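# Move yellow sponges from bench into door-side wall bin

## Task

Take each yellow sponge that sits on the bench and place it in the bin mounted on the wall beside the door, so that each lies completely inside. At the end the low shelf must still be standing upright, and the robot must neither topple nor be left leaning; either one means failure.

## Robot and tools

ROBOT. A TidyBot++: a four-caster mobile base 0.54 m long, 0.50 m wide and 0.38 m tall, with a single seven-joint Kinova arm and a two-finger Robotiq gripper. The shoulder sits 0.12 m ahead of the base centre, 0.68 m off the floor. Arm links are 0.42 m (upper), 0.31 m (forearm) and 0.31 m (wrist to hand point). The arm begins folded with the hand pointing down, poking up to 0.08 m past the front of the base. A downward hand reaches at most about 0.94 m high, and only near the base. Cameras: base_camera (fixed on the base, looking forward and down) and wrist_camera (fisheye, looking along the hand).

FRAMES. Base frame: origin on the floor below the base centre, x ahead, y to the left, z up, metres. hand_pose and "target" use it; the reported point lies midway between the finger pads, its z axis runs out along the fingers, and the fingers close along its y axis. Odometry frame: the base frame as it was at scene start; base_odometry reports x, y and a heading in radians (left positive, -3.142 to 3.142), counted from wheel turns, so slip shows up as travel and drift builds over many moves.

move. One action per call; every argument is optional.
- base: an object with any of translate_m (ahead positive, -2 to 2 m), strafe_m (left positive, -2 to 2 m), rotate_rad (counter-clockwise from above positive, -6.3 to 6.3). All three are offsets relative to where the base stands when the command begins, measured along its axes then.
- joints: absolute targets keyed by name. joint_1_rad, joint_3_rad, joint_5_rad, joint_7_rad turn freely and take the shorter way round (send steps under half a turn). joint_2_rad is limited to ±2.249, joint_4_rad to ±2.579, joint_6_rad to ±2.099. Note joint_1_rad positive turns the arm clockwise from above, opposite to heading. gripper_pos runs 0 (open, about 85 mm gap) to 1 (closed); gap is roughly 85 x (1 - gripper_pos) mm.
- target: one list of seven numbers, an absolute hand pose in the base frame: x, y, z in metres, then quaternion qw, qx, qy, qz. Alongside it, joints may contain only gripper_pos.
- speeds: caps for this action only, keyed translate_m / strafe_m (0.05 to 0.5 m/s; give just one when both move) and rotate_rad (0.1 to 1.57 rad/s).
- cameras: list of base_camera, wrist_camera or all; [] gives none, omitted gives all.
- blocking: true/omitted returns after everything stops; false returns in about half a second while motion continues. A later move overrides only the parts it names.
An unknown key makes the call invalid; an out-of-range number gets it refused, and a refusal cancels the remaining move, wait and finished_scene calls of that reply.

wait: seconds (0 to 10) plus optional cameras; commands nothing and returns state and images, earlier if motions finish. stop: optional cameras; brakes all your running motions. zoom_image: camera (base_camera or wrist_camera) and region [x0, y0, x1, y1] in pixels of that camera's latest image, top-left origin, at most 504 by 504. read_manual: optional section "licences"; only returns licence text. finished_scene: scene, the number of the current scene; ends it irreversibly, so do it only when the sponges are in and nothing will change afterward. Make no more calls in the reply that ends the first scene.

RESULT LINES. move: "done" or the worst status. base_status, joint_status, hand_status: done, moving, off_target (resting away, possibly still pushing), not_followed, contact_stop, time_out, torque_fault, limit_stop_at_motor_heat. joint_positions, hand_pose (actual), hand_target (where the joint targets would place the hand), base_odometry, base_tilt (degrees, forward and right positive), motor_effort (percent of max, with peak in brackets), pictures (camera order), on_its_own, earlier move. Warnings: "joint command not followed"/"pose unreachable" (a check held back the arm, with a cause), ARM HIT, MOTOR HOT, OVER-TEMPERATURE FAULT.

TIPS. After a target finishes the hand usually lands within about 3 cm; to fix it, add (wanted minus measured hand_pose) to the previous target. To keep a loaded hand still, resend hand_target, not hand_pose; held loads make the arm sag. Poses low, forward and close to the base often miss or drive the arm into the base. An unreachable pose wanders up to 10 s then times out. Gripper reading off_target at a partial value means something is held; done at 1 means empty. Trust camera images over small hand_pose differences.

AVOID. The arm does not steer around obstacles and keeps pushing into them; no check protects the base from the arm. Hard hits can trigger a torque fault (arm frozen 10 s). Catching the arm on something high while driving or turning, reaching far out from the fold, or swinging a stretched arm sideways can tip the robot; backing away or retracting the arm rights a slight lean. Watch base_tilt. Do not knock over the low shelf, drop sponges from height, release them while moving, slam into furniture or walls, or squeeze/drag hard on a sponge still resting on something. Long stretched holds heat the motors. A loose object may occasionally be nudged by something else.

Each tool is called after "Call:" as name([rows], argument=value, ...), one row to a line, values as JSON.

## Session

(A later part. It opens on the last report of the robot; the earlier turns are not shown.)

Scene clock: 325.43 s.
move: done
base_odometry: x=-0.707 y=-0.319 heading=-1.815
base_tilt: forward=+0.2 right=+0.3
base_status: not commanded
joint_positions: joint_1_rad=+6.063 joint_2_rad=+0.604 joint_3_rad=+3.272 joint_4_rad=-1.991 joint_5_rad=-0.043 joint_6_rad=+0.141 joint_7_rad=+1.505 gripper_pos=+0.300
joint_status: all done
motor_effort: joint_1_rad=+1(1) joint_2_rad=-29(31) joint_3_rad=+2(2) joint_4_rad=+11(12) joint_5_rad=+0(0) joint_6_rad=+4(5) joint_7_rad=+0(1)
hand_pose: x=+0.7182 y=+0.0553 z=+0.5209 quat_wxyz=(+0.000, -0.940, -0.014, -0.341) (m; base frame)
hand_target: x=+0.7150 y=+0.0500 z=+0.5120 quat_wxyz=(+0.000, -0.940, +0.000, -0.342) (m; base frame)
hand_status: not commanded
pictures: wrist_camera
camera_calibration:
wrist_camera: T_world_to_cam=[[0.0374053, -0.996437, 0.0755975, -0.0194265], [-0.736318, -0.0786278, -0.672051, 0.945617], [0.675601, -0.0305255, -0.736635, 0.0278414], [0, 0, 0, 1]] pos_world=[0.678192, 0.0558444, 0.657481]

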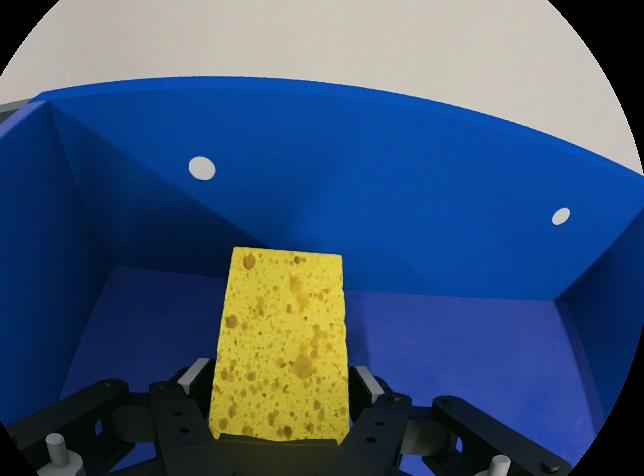

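Call:
move(joints={"gripper_pos": 0.0}, cameras=[])

Call:
move(target=[0.68, 0.05, 0.64, 0, 0.94, 0, 0.342], cameras=["wrist_camera"])

Call:
move(target=[0.48, 0.0, 0.86, 0, 0.94, 0, 0.342], cameras=["wrist_camera"])

Call:
move(base={"translate_m": -0.3, "strafe_m": -0.29}, joints={"joint_1_rad": 6.28, "joint_2_rad": -0.5, "joint_3_rad": 3.14, "joint_4_rad": -1.2, "joint_5_rad": 0, "joint_6_rad": -1.75, "joint_7_rad": 1.57}, cameras=[])

Call:
move(base={"translate_m": -1.49, "rotate_rad": 1.57}, cameras=["all"])

Scene clock: 356.33 s.
move: done
base_odometry: x=-0.707 y=-0.319 heading=-1.815
base_tilt: forward=+0.2 right=+0.3
base_status: not commanded
joint_positions: joint_1_rad=+6.063 joint_2_rad=+0.606 joint_3_rad=+3.272 joint_4_rad=-1.994 joint_5_rad=-0.043 joint_6_rad=+0.141 joint_7_rad=+1.505 gripper_pos=+0.000
joint_status: all done
motor_effort: joint_1_rad=+0(1) joint_2_rad=-31(32) joint_3_rad=+1(2) joint_4_rad=+12(13) joint_5_rad=+0(0) joint_6_rad=+5(5) joint_7_rad=-1(1)
hand_pose: x=+0.7167 y=+0.0550 z=+0.5188 quat_wxyz=(+0.000, -0.941, -0.014, -0.339) (m; base frame)
hand_target: x=+0.7150 y=+0.0500 z=+0.5120 quat_wxyz=(+0.000, -0.940, +0.000, -0.342) (m; base frame)
hand_status: not commanded
pictures: none
No camera images: "cameras" was empty.

Scene clock: 358.03 s.
move: done
base_odometry: x=-0.707 y=-0.319 heading=-1.815
base_tilt: forward=+0.2 right=+0.3
base_status: not commanded
joint_positions: joint_1_rad=+5.989 joint_2_rad=+0.317 joint_3_rad=+3.348 joint_4_rad=-1.993 joint_5_rad=+0.007 joint_6_rad=-0.126 joint_7_rad=+1.429 gripper_pos=+0.000
joint_status: not commanded
motor_effort: joint_1_rad=+0(1) joint_2_rad=-25(33) joint_3_rad=+1(2) joint_4_rad=+16(16) joint_5_rad=+0(0) joint_6_rad=+5(6) joint_7_rad=-1(1)
hand_pose: x=+0.6845 y=+0.0539 z=+0.6360 quat_wxyz=(+0.010, -0.937, +0.006, -0.350) (m; base frame)
hand_target: x=+0.6800 y=+0.0500 z=+0.6400 quat_wxyz=(+0.000, -0.940, +0.000, -0.342) (m; base frame)
hand_status: done (0.007 m and 1.7 deg from the pose sent, 0.127 m and 1.6 deg at the start)
pictures: wrist_camera
camera_calibration:
wrist_camera: T_world_to_cam=[[0.00618411, -0.999067, 0.0427349, 0.0141797], [-0.725166, -0.0339066, -0.687738, 0.997948], [0.688546, -0.0267369, -0.7247, 0.118695], [0, 0, 0, 1]] pos_world=[0.641864, 0.051177, 0.771739]

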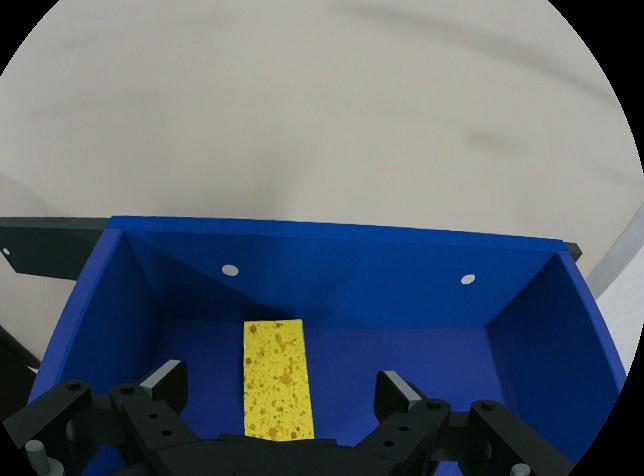

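Scene clock: 360.33 s.
move: done
base_odometry: x=-0.707 y=-0.319 heading=-1.815
base_tilt: forward=+0.2 right=+0.3
base_status: not commanded
joint_positions: joint_1_rad=+6.260 joint_2_rad=-0.356 joint_3_rad=+3.167 joint_4_rad=-1.880 joint_5_rad=+0.007 joint_6_rad=-0.908 joint_7_rad=+1.530 gripper_pos=+0.000
joint_status: not commanded
motor_effort: joint_1_rad=+0(1) joint_2_rad=-6(27) joint_3_rad=+0(2) joint_4_rad=+20(21) joint_5_rad=+0(0) joint_6_rad=+5(6) joint_7_rad=-1(1)
hand_pose: x=+0.4897 y=-0.0023 z=+0.8551 quat_wxyz=(+0.007, -0.937, +0.020, -0.348) (m; base frame)
hand_target: x=+0.4800 y=+0.0000 z=+0.8600 quat_wxyz=(+0.000, -0.940, +0.000, -0.342) (m; base frame)
hand_status: done (0.011 m and 2.5 deg from the pose sent, 0.308 m and 1.7 deg at the start)
pictures: wrist_camera
camera_calibration:
wrist_camera: T_world_to_cam=[[-0.0209211, -0.999042, 0.038449, -0.0332828], [-0.728975, -0.011076, -0.68445, 1.00462], [0.68422, -0.0423478, -0.728045, 0.415014], [0, 0, 0, 1]] pos_world=[0.447683, -0.00454883, 0.991038]

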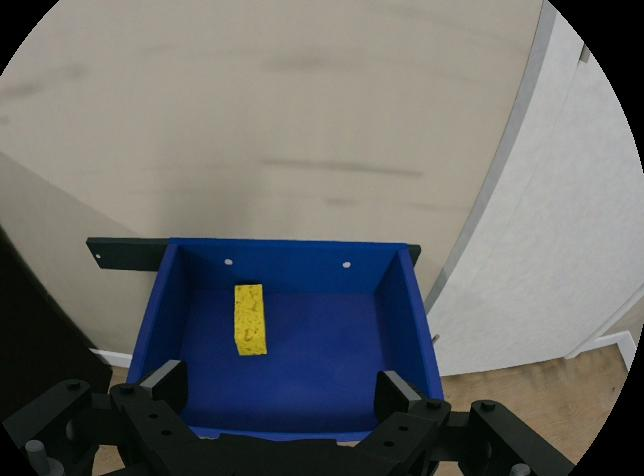

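Scene clock: 362.60 s.
move: done
base_odometry: x=-0.916 y=+0.042 heading=-1.814
base_tilt: forward=+0.2 right=+0.3
base_status: done
joint_positions: joint_1_rad=+6.264 joint_2_rad=-0.496 joint_3_rad=+3.155 joint_4_rad=-1.213 joint_5_rad=+0.007 joint_6_rad=-1.706 joint_7_rad=+1.530 gripper_pos=+0.000
joint_status: all done
motor_effort: joint_1_rad=+0(2) joint_2_rad=+4(9) joint_3_rad=+0(2) joint_4_rad=+14(21) joint_5_rad=+0(1) joint_6_rad=+6(6) joint_7_rad=-1(2)
hand_pose: x=+0.3302 y=-0.0018 z=+1.0547 quat_wxyz=(+0.008, -0.936, +0.018, -0.352) (m; base frame)
hand_target: x=+0.3183 y=+0.0026 z=+1.0517 quat_wxyz=(+0.001, -0.941, -0.002, -0.339) (m; base frame)
hand_status: not commanded
pictures: none
No camera images: "cameras" was empty.

Scene clock: 367.27 s.
move: done
base_odometry: x=-0.557 y=+1.488 heading=-0.244
base_tilt: forward=+0.2 right=+0.3
base_status: done
joint_positions: joint_1_rad=+6.265 joint_2_rad=-0.496 joint_3_rad=+3.149 joint_4_rad=-1.213 joint_5_rad=+0.007 joint_6_rad=-1.709 joint_7_rad=+1.530 gripper_pos=+0.000
joint_status: not commanded
motor_effort: joint_1_rad=+0(1) joint_2_rad=+4(4) joint_3_rad=+1(2) joint_4_rad=+14(16) joint_5_rad=+0(1) joint_6_rad=+5(6) joint_7_rad=-1(1)
hand_pose: x=+0.3298 y=+0.0002 z=+1.0540 quat_wxyz=(+0.008, -0.937, +0.016, -0.350) (m; base frame)
hand_target: x=+0.3183 y=+0.0026 z=+1.0517 quat_wxyz=(+0.001, -0.941, -0.002, -0.339) (m; base frame)
hand_status: not commanded
pictures: base_camera, wrist_camera
camera_calibration:
wrist_camera: T_world_to_cam=[[-0.0136174, -0.99906, 0.0411491, -0.0469906], [-0.725186, -0.0184654, -0.688305, 1.02706], [0.688418, -0.0392137, -0.724253, 0.663963], [0, 0, 0, 1]] pos_world=[0.287086, -0.00194493, 1.18974]

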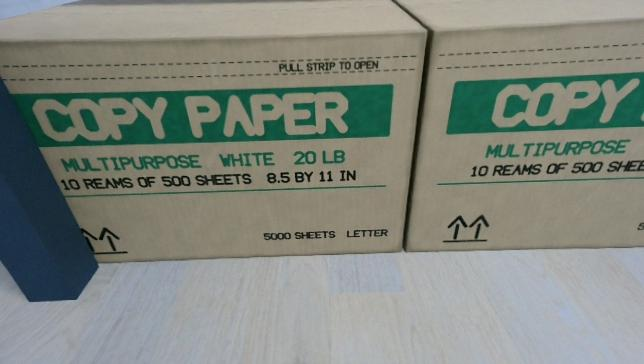

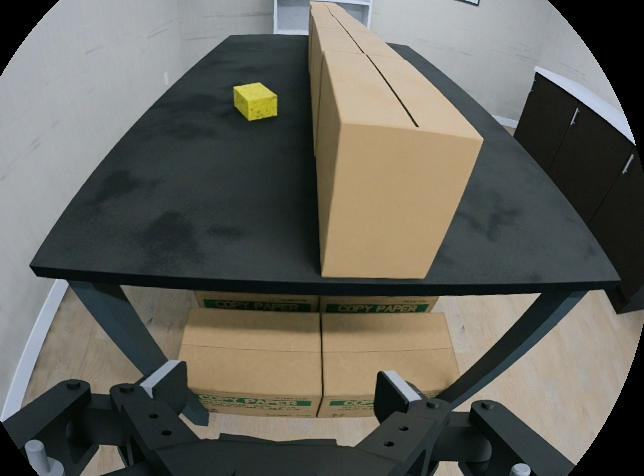

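Call:
move(base={"translate_m": 0.11, "strafe_m": 0.1}, cameras=["wrist_camera"])

Call:
zoom_image(camera="wrist_camera", region=[200, 40, 400, 190])

Scene clock: 381.60 s.
move: done
base_odometry: x=-0.426 y=+1.559 heading=-0.244
base_tilt: forward=+0.2 right=+0.3
base_status: done
joint_positions: joint_1_rad=+6.265 joint_2_rad=-0.494 joint_3_rad=+3.147 joint_4_rad=-1.212 joint_5_rad=+0.007 joint_6_rad=-1.711 joint_7_rad=+1.530 gripper_pos=+0.000
joint_status: not commanded
motor_effort: joint_1_rad=+1(1) joint_2_rad=+4(8) joint_3_rad=+0(2) joint_4_rad=+14(15) joint_5_rad=+0(1) joint_6_rad=+5(6) joint_7_rad=+0(1)
hand_pose: x=+0.3299 y=+0.0009 z=+1.0532 quat_wxyz=(+0.007, -0.937, +0.015, -0.348) (m; base frame)
hand_target: x=+0.3183 y=+0.0026 z=+1.0517 quat_wxyz=(+0.001, -0.941, -0.002, -0.339) (m; base frame)
hand_status: not commanded
pictures: wrist_camera
camera_calibration:
wrist_camera: T_world_to_cam=[[-0.011932, -0.999037, 0.0422135, -0.0479078], [-0.72793, -0.020265, -0.685352, 1.02443], [0.685548, -0.0389061, -0.726987, 0.667158], [0, 0, 0, 1]] pos_world=[0.287776, -0.00114507, 1.18914]

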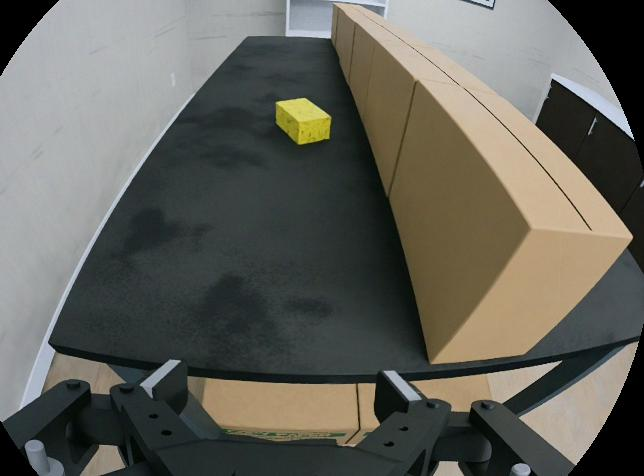

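Scaled by 2.520.

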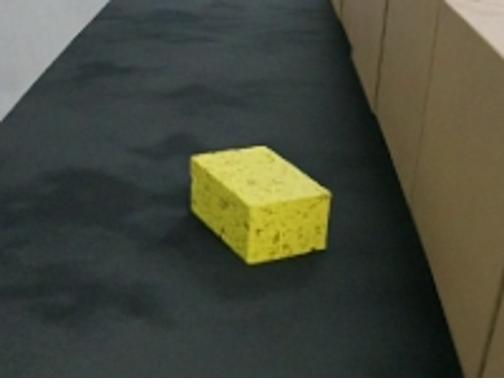

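Call:
move(base={"translate_m": 0.06}, target=[0.75, -0.034, 1.02, -0.067, 0.910, 0.161, 0.377], cameras=["wrist_camera"])

Scene clock: 430.03 s.
move: done
base_odometry: x=-0.368 y=+1.545 heading=-0.244
base_tilt: forward=+0.2 right=+0.3
base_status: done
joint_positions: joint_1_rad=+6.576 joint_2_rad=+0.439 joint_3_rad=+3.014 joint_4_rad=-0.546 joint_5_rad=-0.257 joint_6_rad=-1.530 joint_7_rad=+1.991 gripper_pos=+0.000
joint_status: not commanded
motor_effort: joint_1_rad=+1(1) joint_2_rad=-30(33) joint_3_rad=-1(2) joint_4_rad=+17(18) joint_5_rad=-2(3) joint_6_rad=+5(6) joint_7_rad=-1(1)
hand_pose: x=+0.7360 y=-0.0465 z=+0.9990 quat_wxyz=(+0.052, -0.929, -0.140, -0.338) (m; base frame)
hand_target: x=+0.7500 y=-0.0340 z=+1.0200 quat_wxyz=(+0.067, -0.910, -0.161, -0.377) (m; base frame)
hand_status: done (0.028 m and 5.8 deg from the pose sent, 0.423 m and 21.8 deg at the start)
pictures: wrist_camera
camera_calibration:
wrist_camera: T_world_to_cam=[[0.305001, -0.950147, 0.0647619, -0.341609], [-0.688339, -0.266933, -0.674489, 1.23042], [0.658151, 0.161142, -0.735439, 0.385436], [0, 0, 0, 1]] pos_world=[0.697464, -0.0582491, 1.1355]

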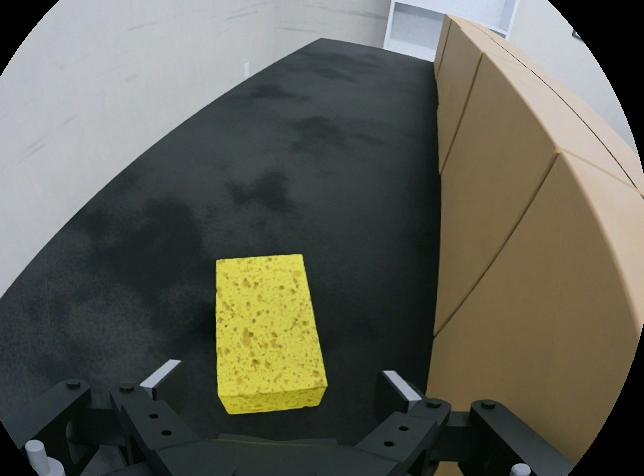

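Call:
move(target=[0.774, -0.01, 0.982, -0.0731, 0.907, 0.1763, 0.376], cameras=["wrist_camera"])

Scene clock: 451.60 s.
move: done
base_odometry: x=-0.368 y=+1.545 heading=-0.244
base_tilt: forward=+0.2 right=+0.3
base_status: not commanded
joint_positions: joint_1_rad=+6.566 joint_2_rad=+0.441 joint_3_rad=+3.005 joint_4_rad=-0.655 joint_5_rad=-0.258 joint_6_rad=-1.393 joint_7_rad=+2.028 gripper_pos=+0.000
joint_status: not commanded
motor_effort: joint_1_rad=+0(1) joint_2_rad=-31(33) joint_3_rad=-1(2) joint_4_rad=+18(19) joint_5_rad=-2(3) joint_6_rad=+5(5) joint_7_rad=-1(1)
hand_pose: x=+0.7620 y=-0.0402 z=+0.9745 quat_wxyz=(+0.050, -0.923, -0.148, -0.351) (m; base frame)
hand_target: x=+0.7740 y=-0.0100 z=+0.9820 quat_wxyz=(+0.073, -0.907, -0.176, -0.376) (m; base frame)
hand_status: done (0.033 m and 5.3 deg from the pose sent, 0.055 m and 7.0 deg at the start)
pictures: wrist_camera
camera_calibration:
wrist_camera: T_world_to_cam=[[0.317468, -0.945014, 0.0784979, -0.364722], [-0.663026, -0.280393, -0.694101, 1.23278], [0.677946, 0.168309, -0.715585, 0.31514], [0, 0, 0, 1]] pos_world=[0.719508, -0.0520446, 1.10982]

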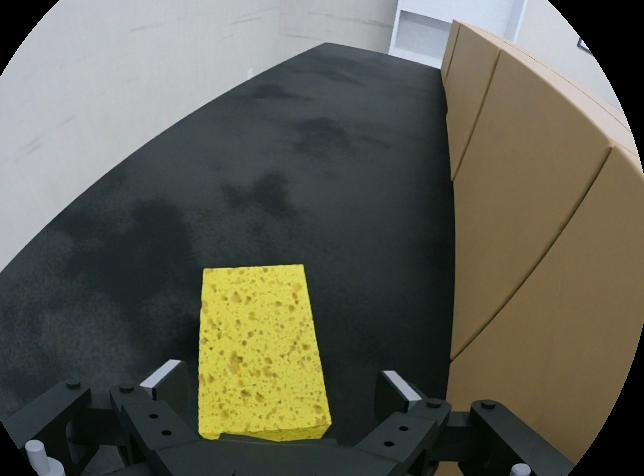

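Call:
move(target=[0.774, 0.012, 0.985, -0.086, 0.900, 0.208, 0.373], cameras=["wrist_camera"])

Scene clock: 460.53 s.
move: done
base_odometry: x=-0.368 y=+1.545 heading=-0.244
base_tilt: forward=+0.2 right=+0.3
base_status: not commanded
joint_positions: joint_1_rad=+6.551 joint_2_rad=+0.452 joint_3_rad=+2.977 joint_4_rad=-0.630 joint_5_rad=-0.264 joint_6_rad=-1.391 joint_7_rad=+2.057 gripper_pos=+0.000
joint_status: not commanded
motor_effort: joint_1_rad=+0(2) joint_2_rad=-32(32) joint_3_rad=-2(2) joint_4_rad=+17(18) joint_5_rad=-2(3) joint_6_rad=+5(5) joint_7_rad=-1(1)
hand_pose: x=+0.7676 y=-0.0177 z=+0.9821 quat_wxyz=(+0.058, -0.913, -0.178, -0.362) (m; base frame)
hand_target: x=+0.7740 y=+0.0120 z=+0.9850 quat_wxyz=(+0.086, -0.900, -0.208, -0.373) (m; base frame)
hand_status: done (0.031 m and 5.1 deg from the pose sent, 0.055 m and 8.8 deg at the start)
pictures: wrist_camera
camera_calibration:
wrist_camera: T_world_to_cam=[[0.373413, -0.923415, 0.0887001, -0.398389], [-0.625811, -0.321335, -0.710707, 1.23508], [0.68478, 0.209877, -0.697874, 0.291061], [0, 0, 0, 1]] pos_world=[0.722376, -0.0320915, 1.11624]

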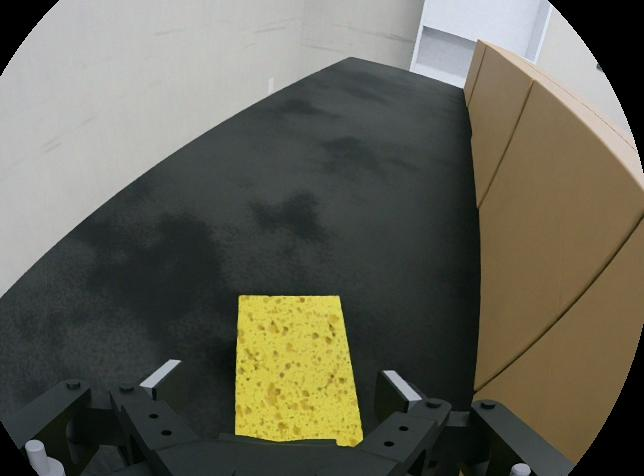

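Call:
move(target=[0.804, 0.014, 0.935, -0.091, 0.898, 0.220, 0.370], cameras=["wrist_camera"])

Scene clock: 475.50 s.
move: done
base_odometry: x=-0.368 y=+1.545 heading=-0.244
base_tilt: forward=+0.2 right=+0.3
base_status: not commanded
joint_positions: joint_1_rad=+6.551 joint_2_rad=+0.506 joint_3_rad=+2.950 joint_4_rad=-0.708 joint_5_rad=-0.267 joint_6_rad=-1.303 joint_7_rad=+2.121 gripper_pos=+0.000
joint_status: not commanded
motor_effort: joint_1_rad=+0(1) joint_2_rad=-34(36) joint_3_rad=-2(3) joint_4_rad=+18(20) joint_5_rad=-3(3) joint_6_rad=+4(5) joint_7_rad=-1(1)
hand_pose: x=+0.7944 y=-0.0095 z=+0.9294 quat_wxyz=(+0.069, -0.913, -0.201, -0.348) (m; base frame)
hand_target: x=+0.8040 y=+0.0140 z=+0.9350 quat_wxyz=(+0.091, -0.898, -0.220, -0.370) (m; base frame)
hand_status: done (0.026 m and 4.5 deg from the pose sent, 0.067 m and 6.4 deg at the start)
pictures: wrist_camera
camera_calibration:
wrist_camera: T_world_to_cam=[[0.423069, -0.902471, 0.0809895, -0.428153], [-0.62667, -0.355988, -0.693223, 1.20118], [0.654445, 0.242528, -0.716158, 0.275707], [0, 0, 0, 1]] pos_world=[0.753448, -0.0256556, 1.06481]

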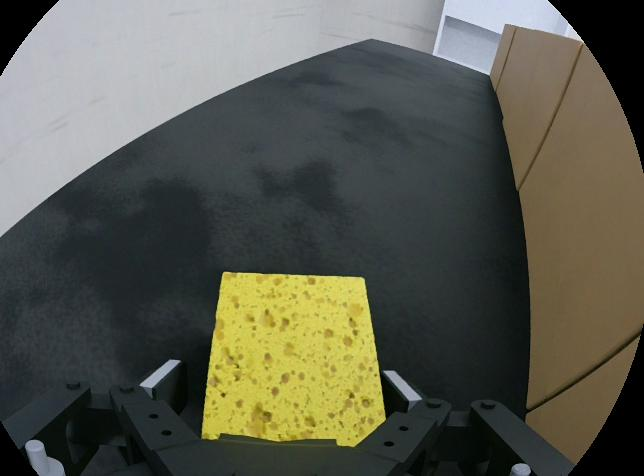

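Call:
move(joints={"gripper_pos": 0.5}, cameras=["wrist_camera"])

Call:
move(target=[0.76, 0.015, 1.09, -0.091, 0.898, 0.220, 0.370], cameras=["wrist_camera"])

Scene clock: 480.27 s.
move: off_target
base_odometry: x=-0.368 y=+1.545 heading=-0.244
base_tilt: forward=+0.2 right=+0.3
base_status: not commanded
joint_positions: joint_1_rad=+6.551 joint_2_rad=+0.501 joint_3_rad=+2.949 joint_4_rad=-0.707 joint_5_rad=-0.268 joint_6_rad=-1.292 joint_7_rad=+2.123 gripper_pos=+0.356
joint_status: gripper_pos off_target (ended at +0.356, target +0.500)
motor_effort: joint_1_rad=+0(2) joint_2_rad=-31(33) joint_3_rad=-3(3) joint_4_rad=+17(19) joint_5_rad=-3(3) joint_6_rad=+4(4) joint_7_rad=-1(1)
hand_pose: x=+0.7960 y=-0.0094 z=+0.9356 quat_wxyz=(+0.066, -0.910, -0.201, -0.356) (m; base frame)
hand_target: x=+0.8040 y=+0.0140 z=+0.9350 quat_wxyz=(+0.091, -0.898, -0.220, -0.370) (m; base frame)
hand_status: not commanded
pictures: wrist_camera
camera_calibration:
wrist_camera: T_world_to_cam=[[0.419646, -0.903305, 0.0890879, -0.434113], [-0.615426, -0.355296, -0.703574, 1.20719], [0.667194, 0.240425, -0.705016, 0.258434], [0, 0, 0, 1]] pos_world=[0.752687, -0.0253592, 1.07022]

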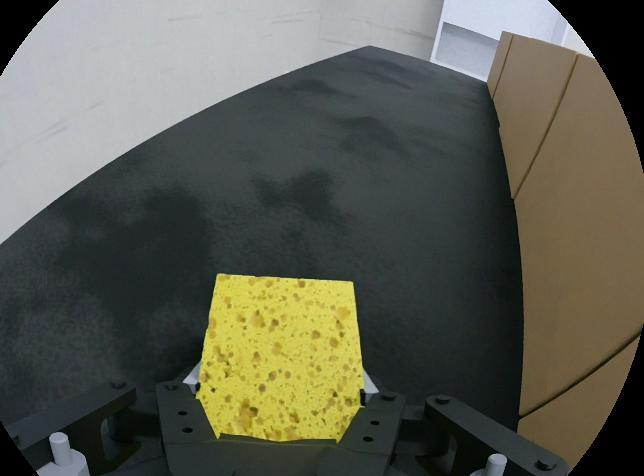

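Scene clock: 482.13 s.
move: off_target
base_odometry: x=-0.368 y=+1.545 heading=-0.244
base_tilt: forward=+0.2 right=+0.3
base_status: not commanded
joint_positions: joint_1_rad=+6.550 joint_2_rad=+0.323 joint_3_rad=+2.944 joint_4_rad=-0.720 joint_5_rad=-0.268 joint_6_rad=-1.371 joint_7_rad=+2.119 gripper_pos=+0.356
joint_status: not commanded
motor_effort: joint_1_rad=+0(1) joint_2_rad=-27(37) joint_3_rad=-2(3) joint_4_rad=+18(19) joint_5_rad=-2(3) joint_6_rad=+5(6) joint_7_rad=-1(1)
hand_pose: x=+0.7244 y=+0.0128 z=+1.0249 quat_wxyz=(+0.043, -0.893, -0.224, -0.388) (m; base frame)
hand_target: x=+0.7123 y=+0.0245 z=+1.0098 quat_wxyz=(+0.055, -0.904, -0.223, -0.361) (m; base frame)
hand_status: off_target (0.074 m and 6.0 deg from the pose sent, 0.160 m and 4.2 deg at the start; a joint's target at an end of its range on 9 of 40 steps)
pictures: wrist_camera
camera_calibration:
wrist_camera: T_world_to_cam=[[0.434454, -0.885563, 0.164402, -0.480193], [-0.544285, -0.403559, -0.735455, 1.21562], [0.717637, 0.23004, -0.657327, 0.27848], [0, 0, 0, 1]] pos_world=[0.67042, 0.0012736, 1.15603]

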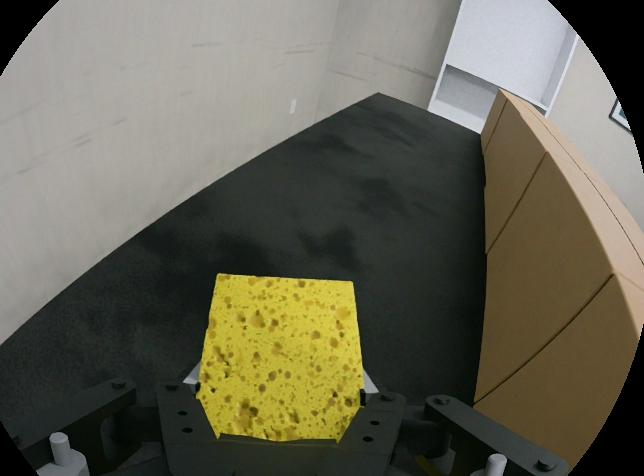

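Call:
move(base={"translate_m": -0.3}, joints={"joint_1_rad": 6.28, "joint_2_rad": 0.0, "joint_3_rad": 3.14, "joint_4_rad": -0.6, "joint_5_rad": 0, "joint_6_rad": -1.6, "joint_7_rad": 1.57}, cameras=["wrist_camera"])

Call:
move(base={"translate_m": 0.421, "strafe_m": -1.891, "rotate_rad": -1.571}, cameras=["wrist_camera"])

Call:
move(target=[0.48, -0.05, 0.85, 0, 0.94, 0, 0.342], cameras=["wrist_camera"])

Scene clock: 506.73 s.
move: done
base_odometry: x=-0.659 y=+1.617 heading=-0.244
base_tilt: forward=+0.2 right=+0.3
base_status: done
joint_positions: joint_1_rad=+6.296 joint_2_rad=-0.014 joint_3_rad=+3.122 joint_4_rad=-0.604 joint_5_rad=-0.064 joint_6_rad=-1.562 joint_7_rad=+1.613 gripper_pos=+0.356
joint_status: all done
motor_effort: joint_1_rad=+0(2) joint_2_rad=-12(34) joint_3_rad=+0(3) joint_4_rad=+14(20) joint_5_rad=+0(3) joint_6_rad=+7(8) joint_7_rad=-1(3)
hand_pose: x=+0.5472 y=+0.0242 z=+1.1932 quat_wxyz=(+0.020, -0.879, -0.036, -0.475) (m; base frame)
hand_target: x=+0.5481 y=+0.0034 z=+1.1788 quat_wxyz=(+0.001, -0.891, -0.002, -0.454) (m; base frame)
hand_status: not commanded
pictures: wrist_camera
camera_calibration:
wrist_camera: T_world_to_cam=[[0.0746143, -0.99498, 0.0666934, -0.104654], [-0.503855, -0.0953304, -0.858512, 1.36479], [0.860559, 0.0304534, -0.508439, 0.262708], [0, 0, 0, 1]] pos_world=[0.469389, 0.0179773, 1.31224]

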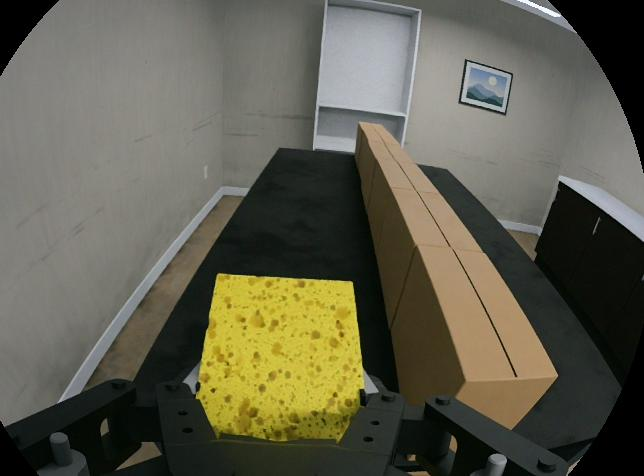

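Scene clock: 512.30 s.
move: done
base_odometry: x=-0.707 y=-0.320 heading=-1.815
base_tilt: forward=+0.2 right=+0.3
base_status: done
joint_positions: joint_1_rad=+6.287 joint_2_rad=+0.000 joint_3_rad=+3.130 joint_4_rad=-0.604 joint_5_rad=-0.056 joint_6_rad=-1.564 joint_7_rad=+1.612 gripper_pos=+0.356
joint_status: not commanded
motor_effort: joint_1_rad=+0(3) joint_2_rad=-12(16) joint_3_rad=+0(2) joint_4_rad=+13(15) joint_5_rad=+0(1) joint_6_rad=+7(7) joint_7_rad=+0(1)
hand_pose: x=+0.5543 y=+0.0220 z=+1.1866 quat_wxyz=(+0.017, -0.883, -0.034, -0.468) (m; base frame)
hand_target: x=+0.5481 y=+0.0034 z=+1.1788 quat_wxyz=(+0.001, -0.891, -0.002, -0.454) (m; base frame)
hand_status: not commanded
pictures: wrist_camera
camera_calibration:
wrist_camera: T_world_to_cam=[[0.0695876, -0.995178, 0.0691308, -0.107056], [-0.517925, -0.095269, -0.850105, 1.36035], [0.852591, 0.0233522, -0.522056, 0.274036], [0, 0, 0, 1]] pos_world=[0.478369, 0.016661, 1.30691]

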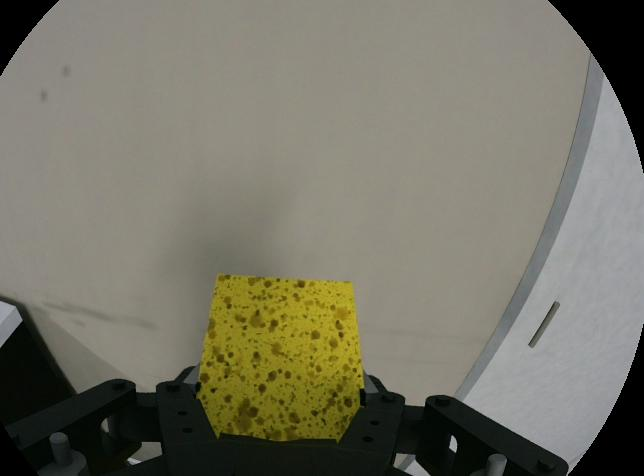

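Scene clock: 515.10 s.
move: done
base_odometry: x=-0.707 y=-0.320 heading=-1.815
base_tilt: forward=+0.2 right=+0.3
base_status: not commanded
joint_positions: joint_1_rad=+6.259 joint_2_rad=-0.346 joint_3_rad=+3.319 joint_4_rad=-1.873 joint_5_rad=-0.056 joint_6_rad=-0.977 joint_7_rad=+1.708 gripper_pos=+0.357
joint_status: not commanded
motor_effort: joint_1_rad=+0(1) joint_2_rad=-6(13) joint_3_rad=-1(1) joint_4_rad=+20(21) joint_5_rad=-1(1) joint_6_rad=+5(7) joint_7_rad=-1(1)
hand_pose: x=+0.4756 y=-0.0447 z=+0.8415 quat_wxyz=(+0.011, -0.949, +0.019, -0.315) (m; base frame)
hand_target: x=+0.4800 y=-0.0500 z=+0.8500 quat_wxyz=(+0.000, -0.940, +0.000, -0.342) (m; base frame)
hand_status: done (0.011 m and 4.1 deg from the pose sent, 0.352 m and 16.5 deg at the start)
pictures: wrist_camera
camera_calibration:
wrist_camera: T_world_to_cam=[[-0.0142151, -0.999404, 0.0314716, -0.0727423], [-0.773849, -0.00893617, -0.633307, 0.962952], [0.63321, -0.0333568, -0.773261, 0.475688], [0, 0, 0, 1]] pos_world=[0.442935, -0.0482264, 0.979964]

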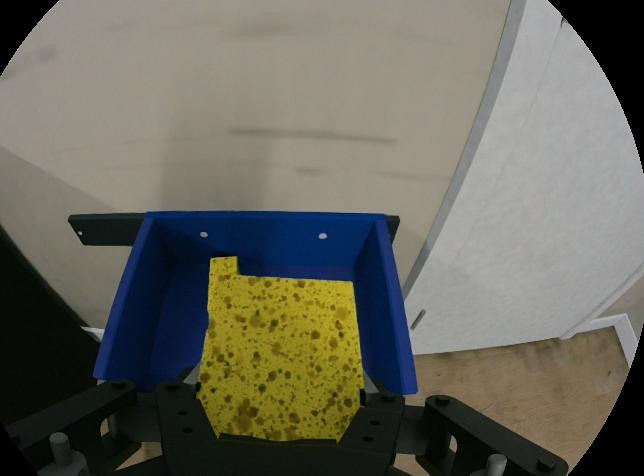

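Call:
move(target=[0.70, -0.045, 0.72, 0, 0.94, 0, 0.342], cameras=[])

Call:
move(target=[0.712, -0.045, 0.58, 0, 0.94, 0, 0.342], cameras=["wrist_camera"])

Call:
move(target=[0.712, -0.045, 0.525, 0, 0.94, 0, 0.342], cameras=["wrist_camera"])

Scene clock: 530.33 s.
move: done
base_odometry: x=-0.707 y=-0.320 heading=-1.815
base_tilt: forward=+0.2 right=+0.3
base_status: not commanded
joint_positions: joint_1_rad=+6.424 joint_2_rad=+0.228 joint_3_rad=+3.114 joint_4_rad=-1.785 joint_5_rad=-0.087 joint_6_rad=-0.501 joint_7_rad=+1.758 gripper_pos=+0.357
joint_status: not commanded
motor_effort: joint_1_rad=+0(1) joint_2_rad=-25(26) joint_3_rad=+0(1) joint_4_rad=+19(20) joint_5_rad=+0(1) joint_6_rad=+5(5) joint_7_rad=+0(1)
hand_pose: x=+0.6789 y=-0.0496 z=+0.7057 quat_wxyz=(-0.012, -0.951, -0.004, -0.310) (m; base frame)
hand_target: x=+0.7000 y=-0.0450 z=+0.7200 quat_wxyz=(+0.000, -0.940, +0.000, -0.342) (m; base frame)
hand_status: done (0.026 m and 4.1 deg from the pose sent, 0.255 m and 4.1 deg at the start)
pictures: none
No camera images: "cameras" was empty.

Scene clock: 531.97 s.
move: done
base_odometry: x=-0.707 y=-0.320 heading=-1.815
base_tilt: forward=+0.2 right=+0.3
base_status: not commanded
joint_positions: joint_1_rad=+6.507 joint_2_rad=+0.482 joint_3_rad=+2.992 joint_4_rad=-1.946 joint_5_rad=-0.007 joint_6_rad=-0.070 joint_7_rad=+1.678 gripper_pos=+0.357
joint_status: not commanded
motor_effort: joint_1_rad=+1(1) joint_2_rad=-29(33) joint_3_rad=-1(2) joint_4_rad=+14(19) joint_5_rad=+0(0) joint_6_rad=+5(6) joint_7_rad=-1(1)
hand_pose: x=+0.7039 y=-0.0437 z=+0.5718 quat_wxyz=(+0.003, -0.947, +0.006, -0.320) (m; base frame)
hand_target: x=+0.7120 y=-0.0450 z=+0.5800 quat_wxyz=(+0.000, -0.940, +0.000, -0.342) (m; base frame)
hand_status: done (0.012 m and 2.8 deg from the pose sent, 0.130 m and 4.1 deg at the start)
pictures: wrist_camera
camera_calibration:
wrist_camera: T_world_to_cam=[[0.00440204, -0.998403, 0.0563215, -0.0872279], [-0.767537, -0.0394756, -0.639789, 0.966806], [0.64099, -0.0404125, -0.766485, 0.112963], [0, 0, 0, 1]] pos_world=[0.670035, -0.0443582, 0.710048]

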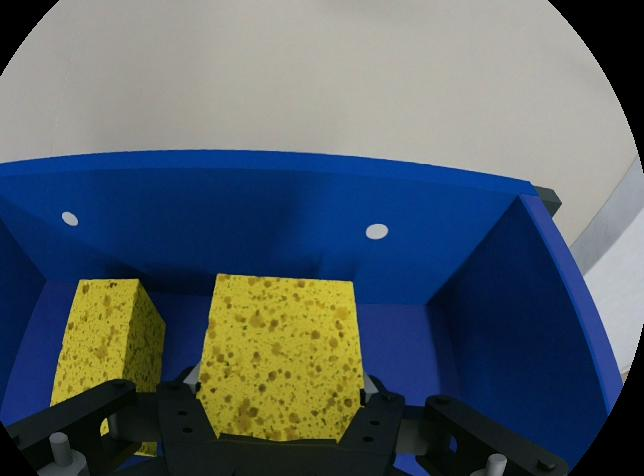

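Scene clock: 533.27 s.
move: done
base_odometry: x=-0.707 y=-0.320 heading=-1.815
base_tilt: forward=+0.2 right=+0.3
base_status: not commanded
joint_positions: joint_1_rad=+6.499 joint_2_rad=+0.589 joint_3_rad=+3.009 joint_4_rad=-1.993 joint_5_rad=+0.042 joint_6_rad=+0.097 joint_7_rad=+1.631 gripper_pos=+0.357
joint_status: not commanded
motor_effort: joint_1_rad=+1(1) joint_2_rad=-31(33) joint_3_rad=-2(2) joint_4_rad=+12(15) joint_5_rad=+0(0) joint_6_rad=+5(6) joint_7_rad=-1(1)
hand_pose: x=+0.7071 y=-0.0479 z=+0.5226 quat_wxyz=(+0.003, -0.945, +0.013, -0.326) (m; base frame)
hand_target: x=+0.7120 y=-0.0450 z=+0.5250 quat_wxyz=(+0.000, -0.940, +0.000, -0.342) (m; base frame)
hand_status: done (0.006 m and 2.4 deg from the pose sent, 0.048 m and 2.8 deg at the start)
pictures: wrist_camera
camera_calibration:
wrist_camera: T_world_to_cam=[[-0.00831687, -0.998607, 0.0521025, -0.0775183], [-0.75932, -0.0275967, -0.650132, 0.93777], [0.650664, -0.0449695, -0.758033, 0.0615479], [0, 0, 0, 1]] pos_world=[0.671376, -0.0487631, 0.660368]

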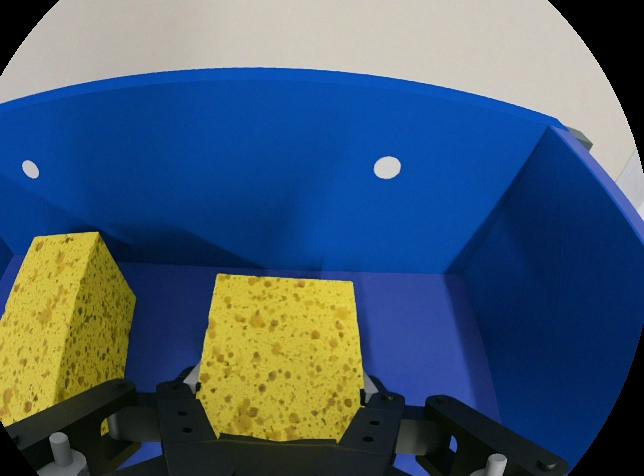

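Call:
move(target=[0.712, -0.045, 0.505, 0, 0.94, 0, 0.342], cameras=["wrist_camera"])

Call:
move(joints={"gripper_pos": 0.1}, cameras=["wrist_camera"])

Call:
move(target=[0.67, -0.045, 0.65, 0, 0.94, 0, 0.342], cameras=["wrist_camera"])

Call:
move(target=[0.48, -0.02, 0.86, 0, 0.94, 0, 0.342], cameras=["wrist_camera"])

Scene clock: 549.63 s.
move: done
base_odometry: x=-0.707 y=-0.320 heading=-1.815
base_tilt: forward=+0.2 right=+0.3
base_status: not commanded
joint_positions: joint_1_rad=+6.487 joint_2_rad=+0.616 joint_3_rad=+3.026 joint_4_rad=-2.001 joint_5_rad=+0.054 joint_6_rad=+0.161 joint_7_rad=+1.620 gripper_pos=+0.357
joint_status: not commanded
motor_effort: joint_1_rad=+0(1) joint_2_rad=-28(32) joint_3_rad=-1(2) joint_4_rad=+12(13) joint_5_rad=+0(0) joint_6_rad=+4(5) joint_7_rad=+0(1)
hand_pose: x=+0.7141 y=-0.0499 z=+0.5156 quat_wxyz=(+0.000, -0.941, +0.013, -0.339) (m; base frame)
hand_target: x=+0.7120 y=-0.0450 z=+0.5050 quat_wxyz=(+0.000, -0.940, +0.000, -0.342) (m; base frame)
hand_status: done (0.012 m and 1.5 deg from the pose sent, 0.018 m and 2.4 deg at the start)
pictures: wrist_camera
camera_calibration:
wrist_camera: T_world_to_cam=[[-0.0124296, -0.998251, 0.0577954, -0.0790074], [-0.740911, -0.0296204, -0.670949, 0.935956], [0.671488, -0.0511609, -0.739247, 0.0267171], [0, 0, 0, 1]] pos_world=[0.674538, -0.0497789, 0.652296]

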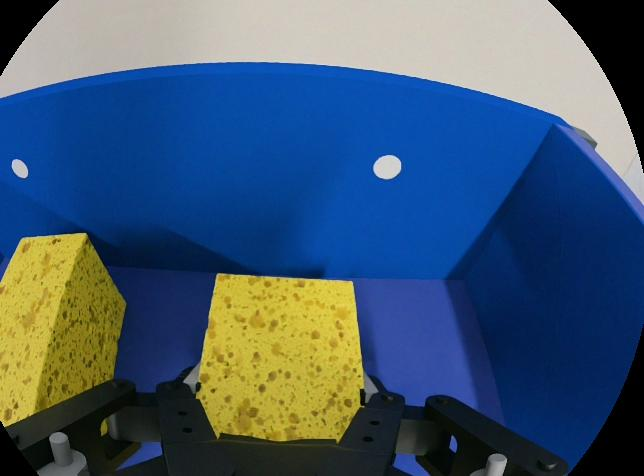

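Scene clock: 550.40 s.
move: done
base_odometry: x=-0.707 y=-0.320 heading=-1.815
base_tilt: forward=+0.2 right=+0.3
base_status: not commanded
joint_positions: joint_1_rad=+6.487 joint_2_rad=+0.624 joint_3_rad=+3.026 joint_4_rad=-2.002 joint_5_rad=+0.054 joint_6_rad=+0.161 joint_7_rad=+1.620 gripper_pos=+0.100
joint_status: all done
motor_effort: joint_1_rad=+0(1) joint_2_rad=-31(32) joint_3_rad=-1(2) joint_4_rad=+11(12) joint_5_rad=+0(0) joint_6_rad=+5(5) joint_7_rad=+0(1)
hand_pose: x=+0.7122 y=-0.0496 z=+0.5105 quat_wxyz=(+0.000, -0.942, +0.013, -0.335) (m; base frame)
hand_target: x=+0.7120 y=-0.0450 z=+0.5050 quat_wxyz=(+0.000, -0.940, +0.000, -0.342) (m; base frame)
hand_status: not commanded
pictures: wrist_camera
camera_calibration:
wrist_camera: T_world_to_cam=[[-0.0120365, -0.998354, 0.0560679, -0.0777919], [-0.746739, -0.0283164, -0.664514, 0.932092], [0.665009, -0.0498665, -0.745169, 0.0319888], [0, 0, 0, 1]] pos_world=[0.67382, -0.0496752, 0.647587]

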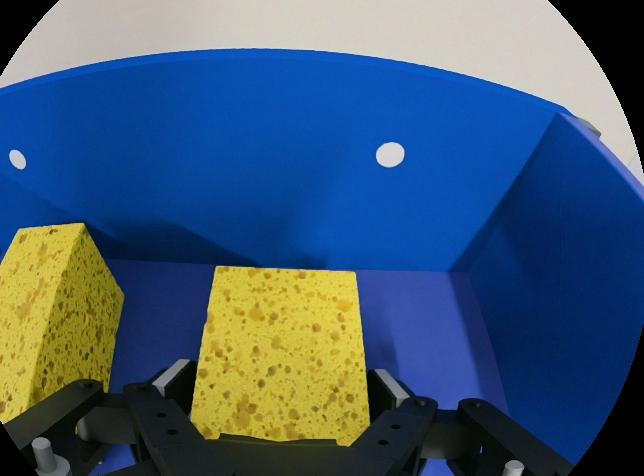

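Scene clock: 552.20 s.
move: done
base_odometry: x=-0.707 y=-0.320 heading=-1.815
base_tilt: forward=+0.2 right=+0.3
base_status: not commanded
joint_positions: joint_1_rad=+6.563 joint_2_rad=+0.291 joint_3_rad=+2.953 joint_4_rad=-1.997 joint_5_rad=-0.048 joint_6_rad=-0.149 joint_7_rad=+1.748 gripper_pos=+0.100
joint_status: not commanded
motor_effort: joint_1_rad=+0(1) joint_2_rad=-24(33) joint_3_rad=-1(2) joint_4_rad=+16(17) joint_5_rad=+0(0) joint_6_rad=+5(6) joint_7_rad=-1(1)
hand_pose: x=+0.6741 y=-0.0497 z=+0.6445 quat_wxyz=(-0.012, -0.937, -0.006, -0.348) (m; base frame)
hand_target: x=+0.6700 y=-0.0450 z=+0.6500 quat_wxyz=(+0.000, -0.940, +0.000, -0.342) (m; base frame)
hand_status: done (0.008 m and 1.7 deg from the pose sent, 0.146 m and 1.7 deg at the start)
pictures: wrist_camera
camera_calibration:
wrist_camera: T_world_to_cam=[[0.0149462, -0.995625, 0.0922323, -0.127238], [-0.726986, -0.0741512, -0.682637, 0.988797], [0.68649, -0.0568488, -0.724914, 0.129201], [0, 0, 0, 1]] pos_world=[0.632048, -0.0460159, 0.780384]

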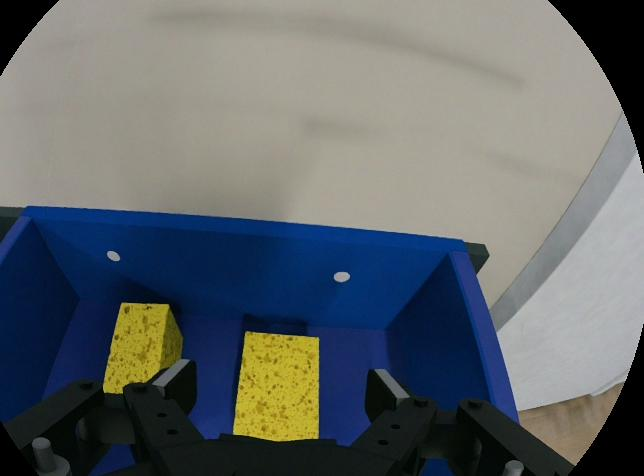

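Scene clock: 554.47 s.
move: done
base_odometry: x=-0.707 y=-0.320 heading=-1.815
base_tilt: forward=+0.2 right=+0.3
base_status: not commanded
joint_positions: joint_1_rad=+6.281 joint_2_rad=-0.357 joint_3_rad=+3.205 joint_4_rad=-1.880 joint_5_rad=-0.048 joint_6_rad=-0.908 joint_7_rad=+1.685 gripper_pos=+0.100
joint_status: not commanded
motor_effort: joint_1_rad=+1(1) joint_2_rad=-6(26) joint_3_rad=+0(1) joint_4_rad=+20(21) joint_5_rad=+0(1) joint_6_rad=+5(6) joint_7_rad=-1(1)
hand_pose: x=+0.4897 y=-0.0121 z=+0.8555 quat_wxyz=(+0.003, -0.937, -0.015, -0.349) (m; base frame)
hand_target: x=+0.4800 y=-0.0200 z=+0.8600 quat_wxyz=(+0.000, -0.940, +0.000, -0.342) (m; base frame)
hand_status: done (0.013 m and 2.0 deg from the pose sent, 0.292 m and 1.7 deg at the start)
pictures: wrist_camera
camera_calibration:
wrist_camera: T_world_to_cam=[[0.0420679, -0.996598, 0.0708777, -0.101585], [-0.72428, -0.0792851, -0.684932, 1.00211], [0.688221, -0.0225217, -0.725151, 0.410712], [0, 0, 0, 1]] pos_world=[0.447422, -0.012537, 0.991407]

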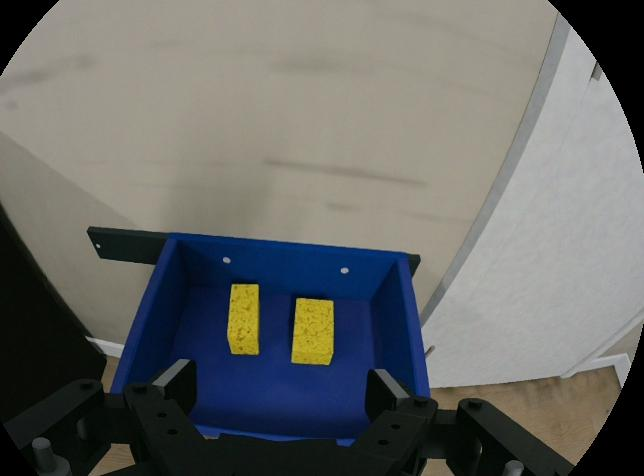

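Call:
finished_scene(scene=2)

The scene is finished: the task was done.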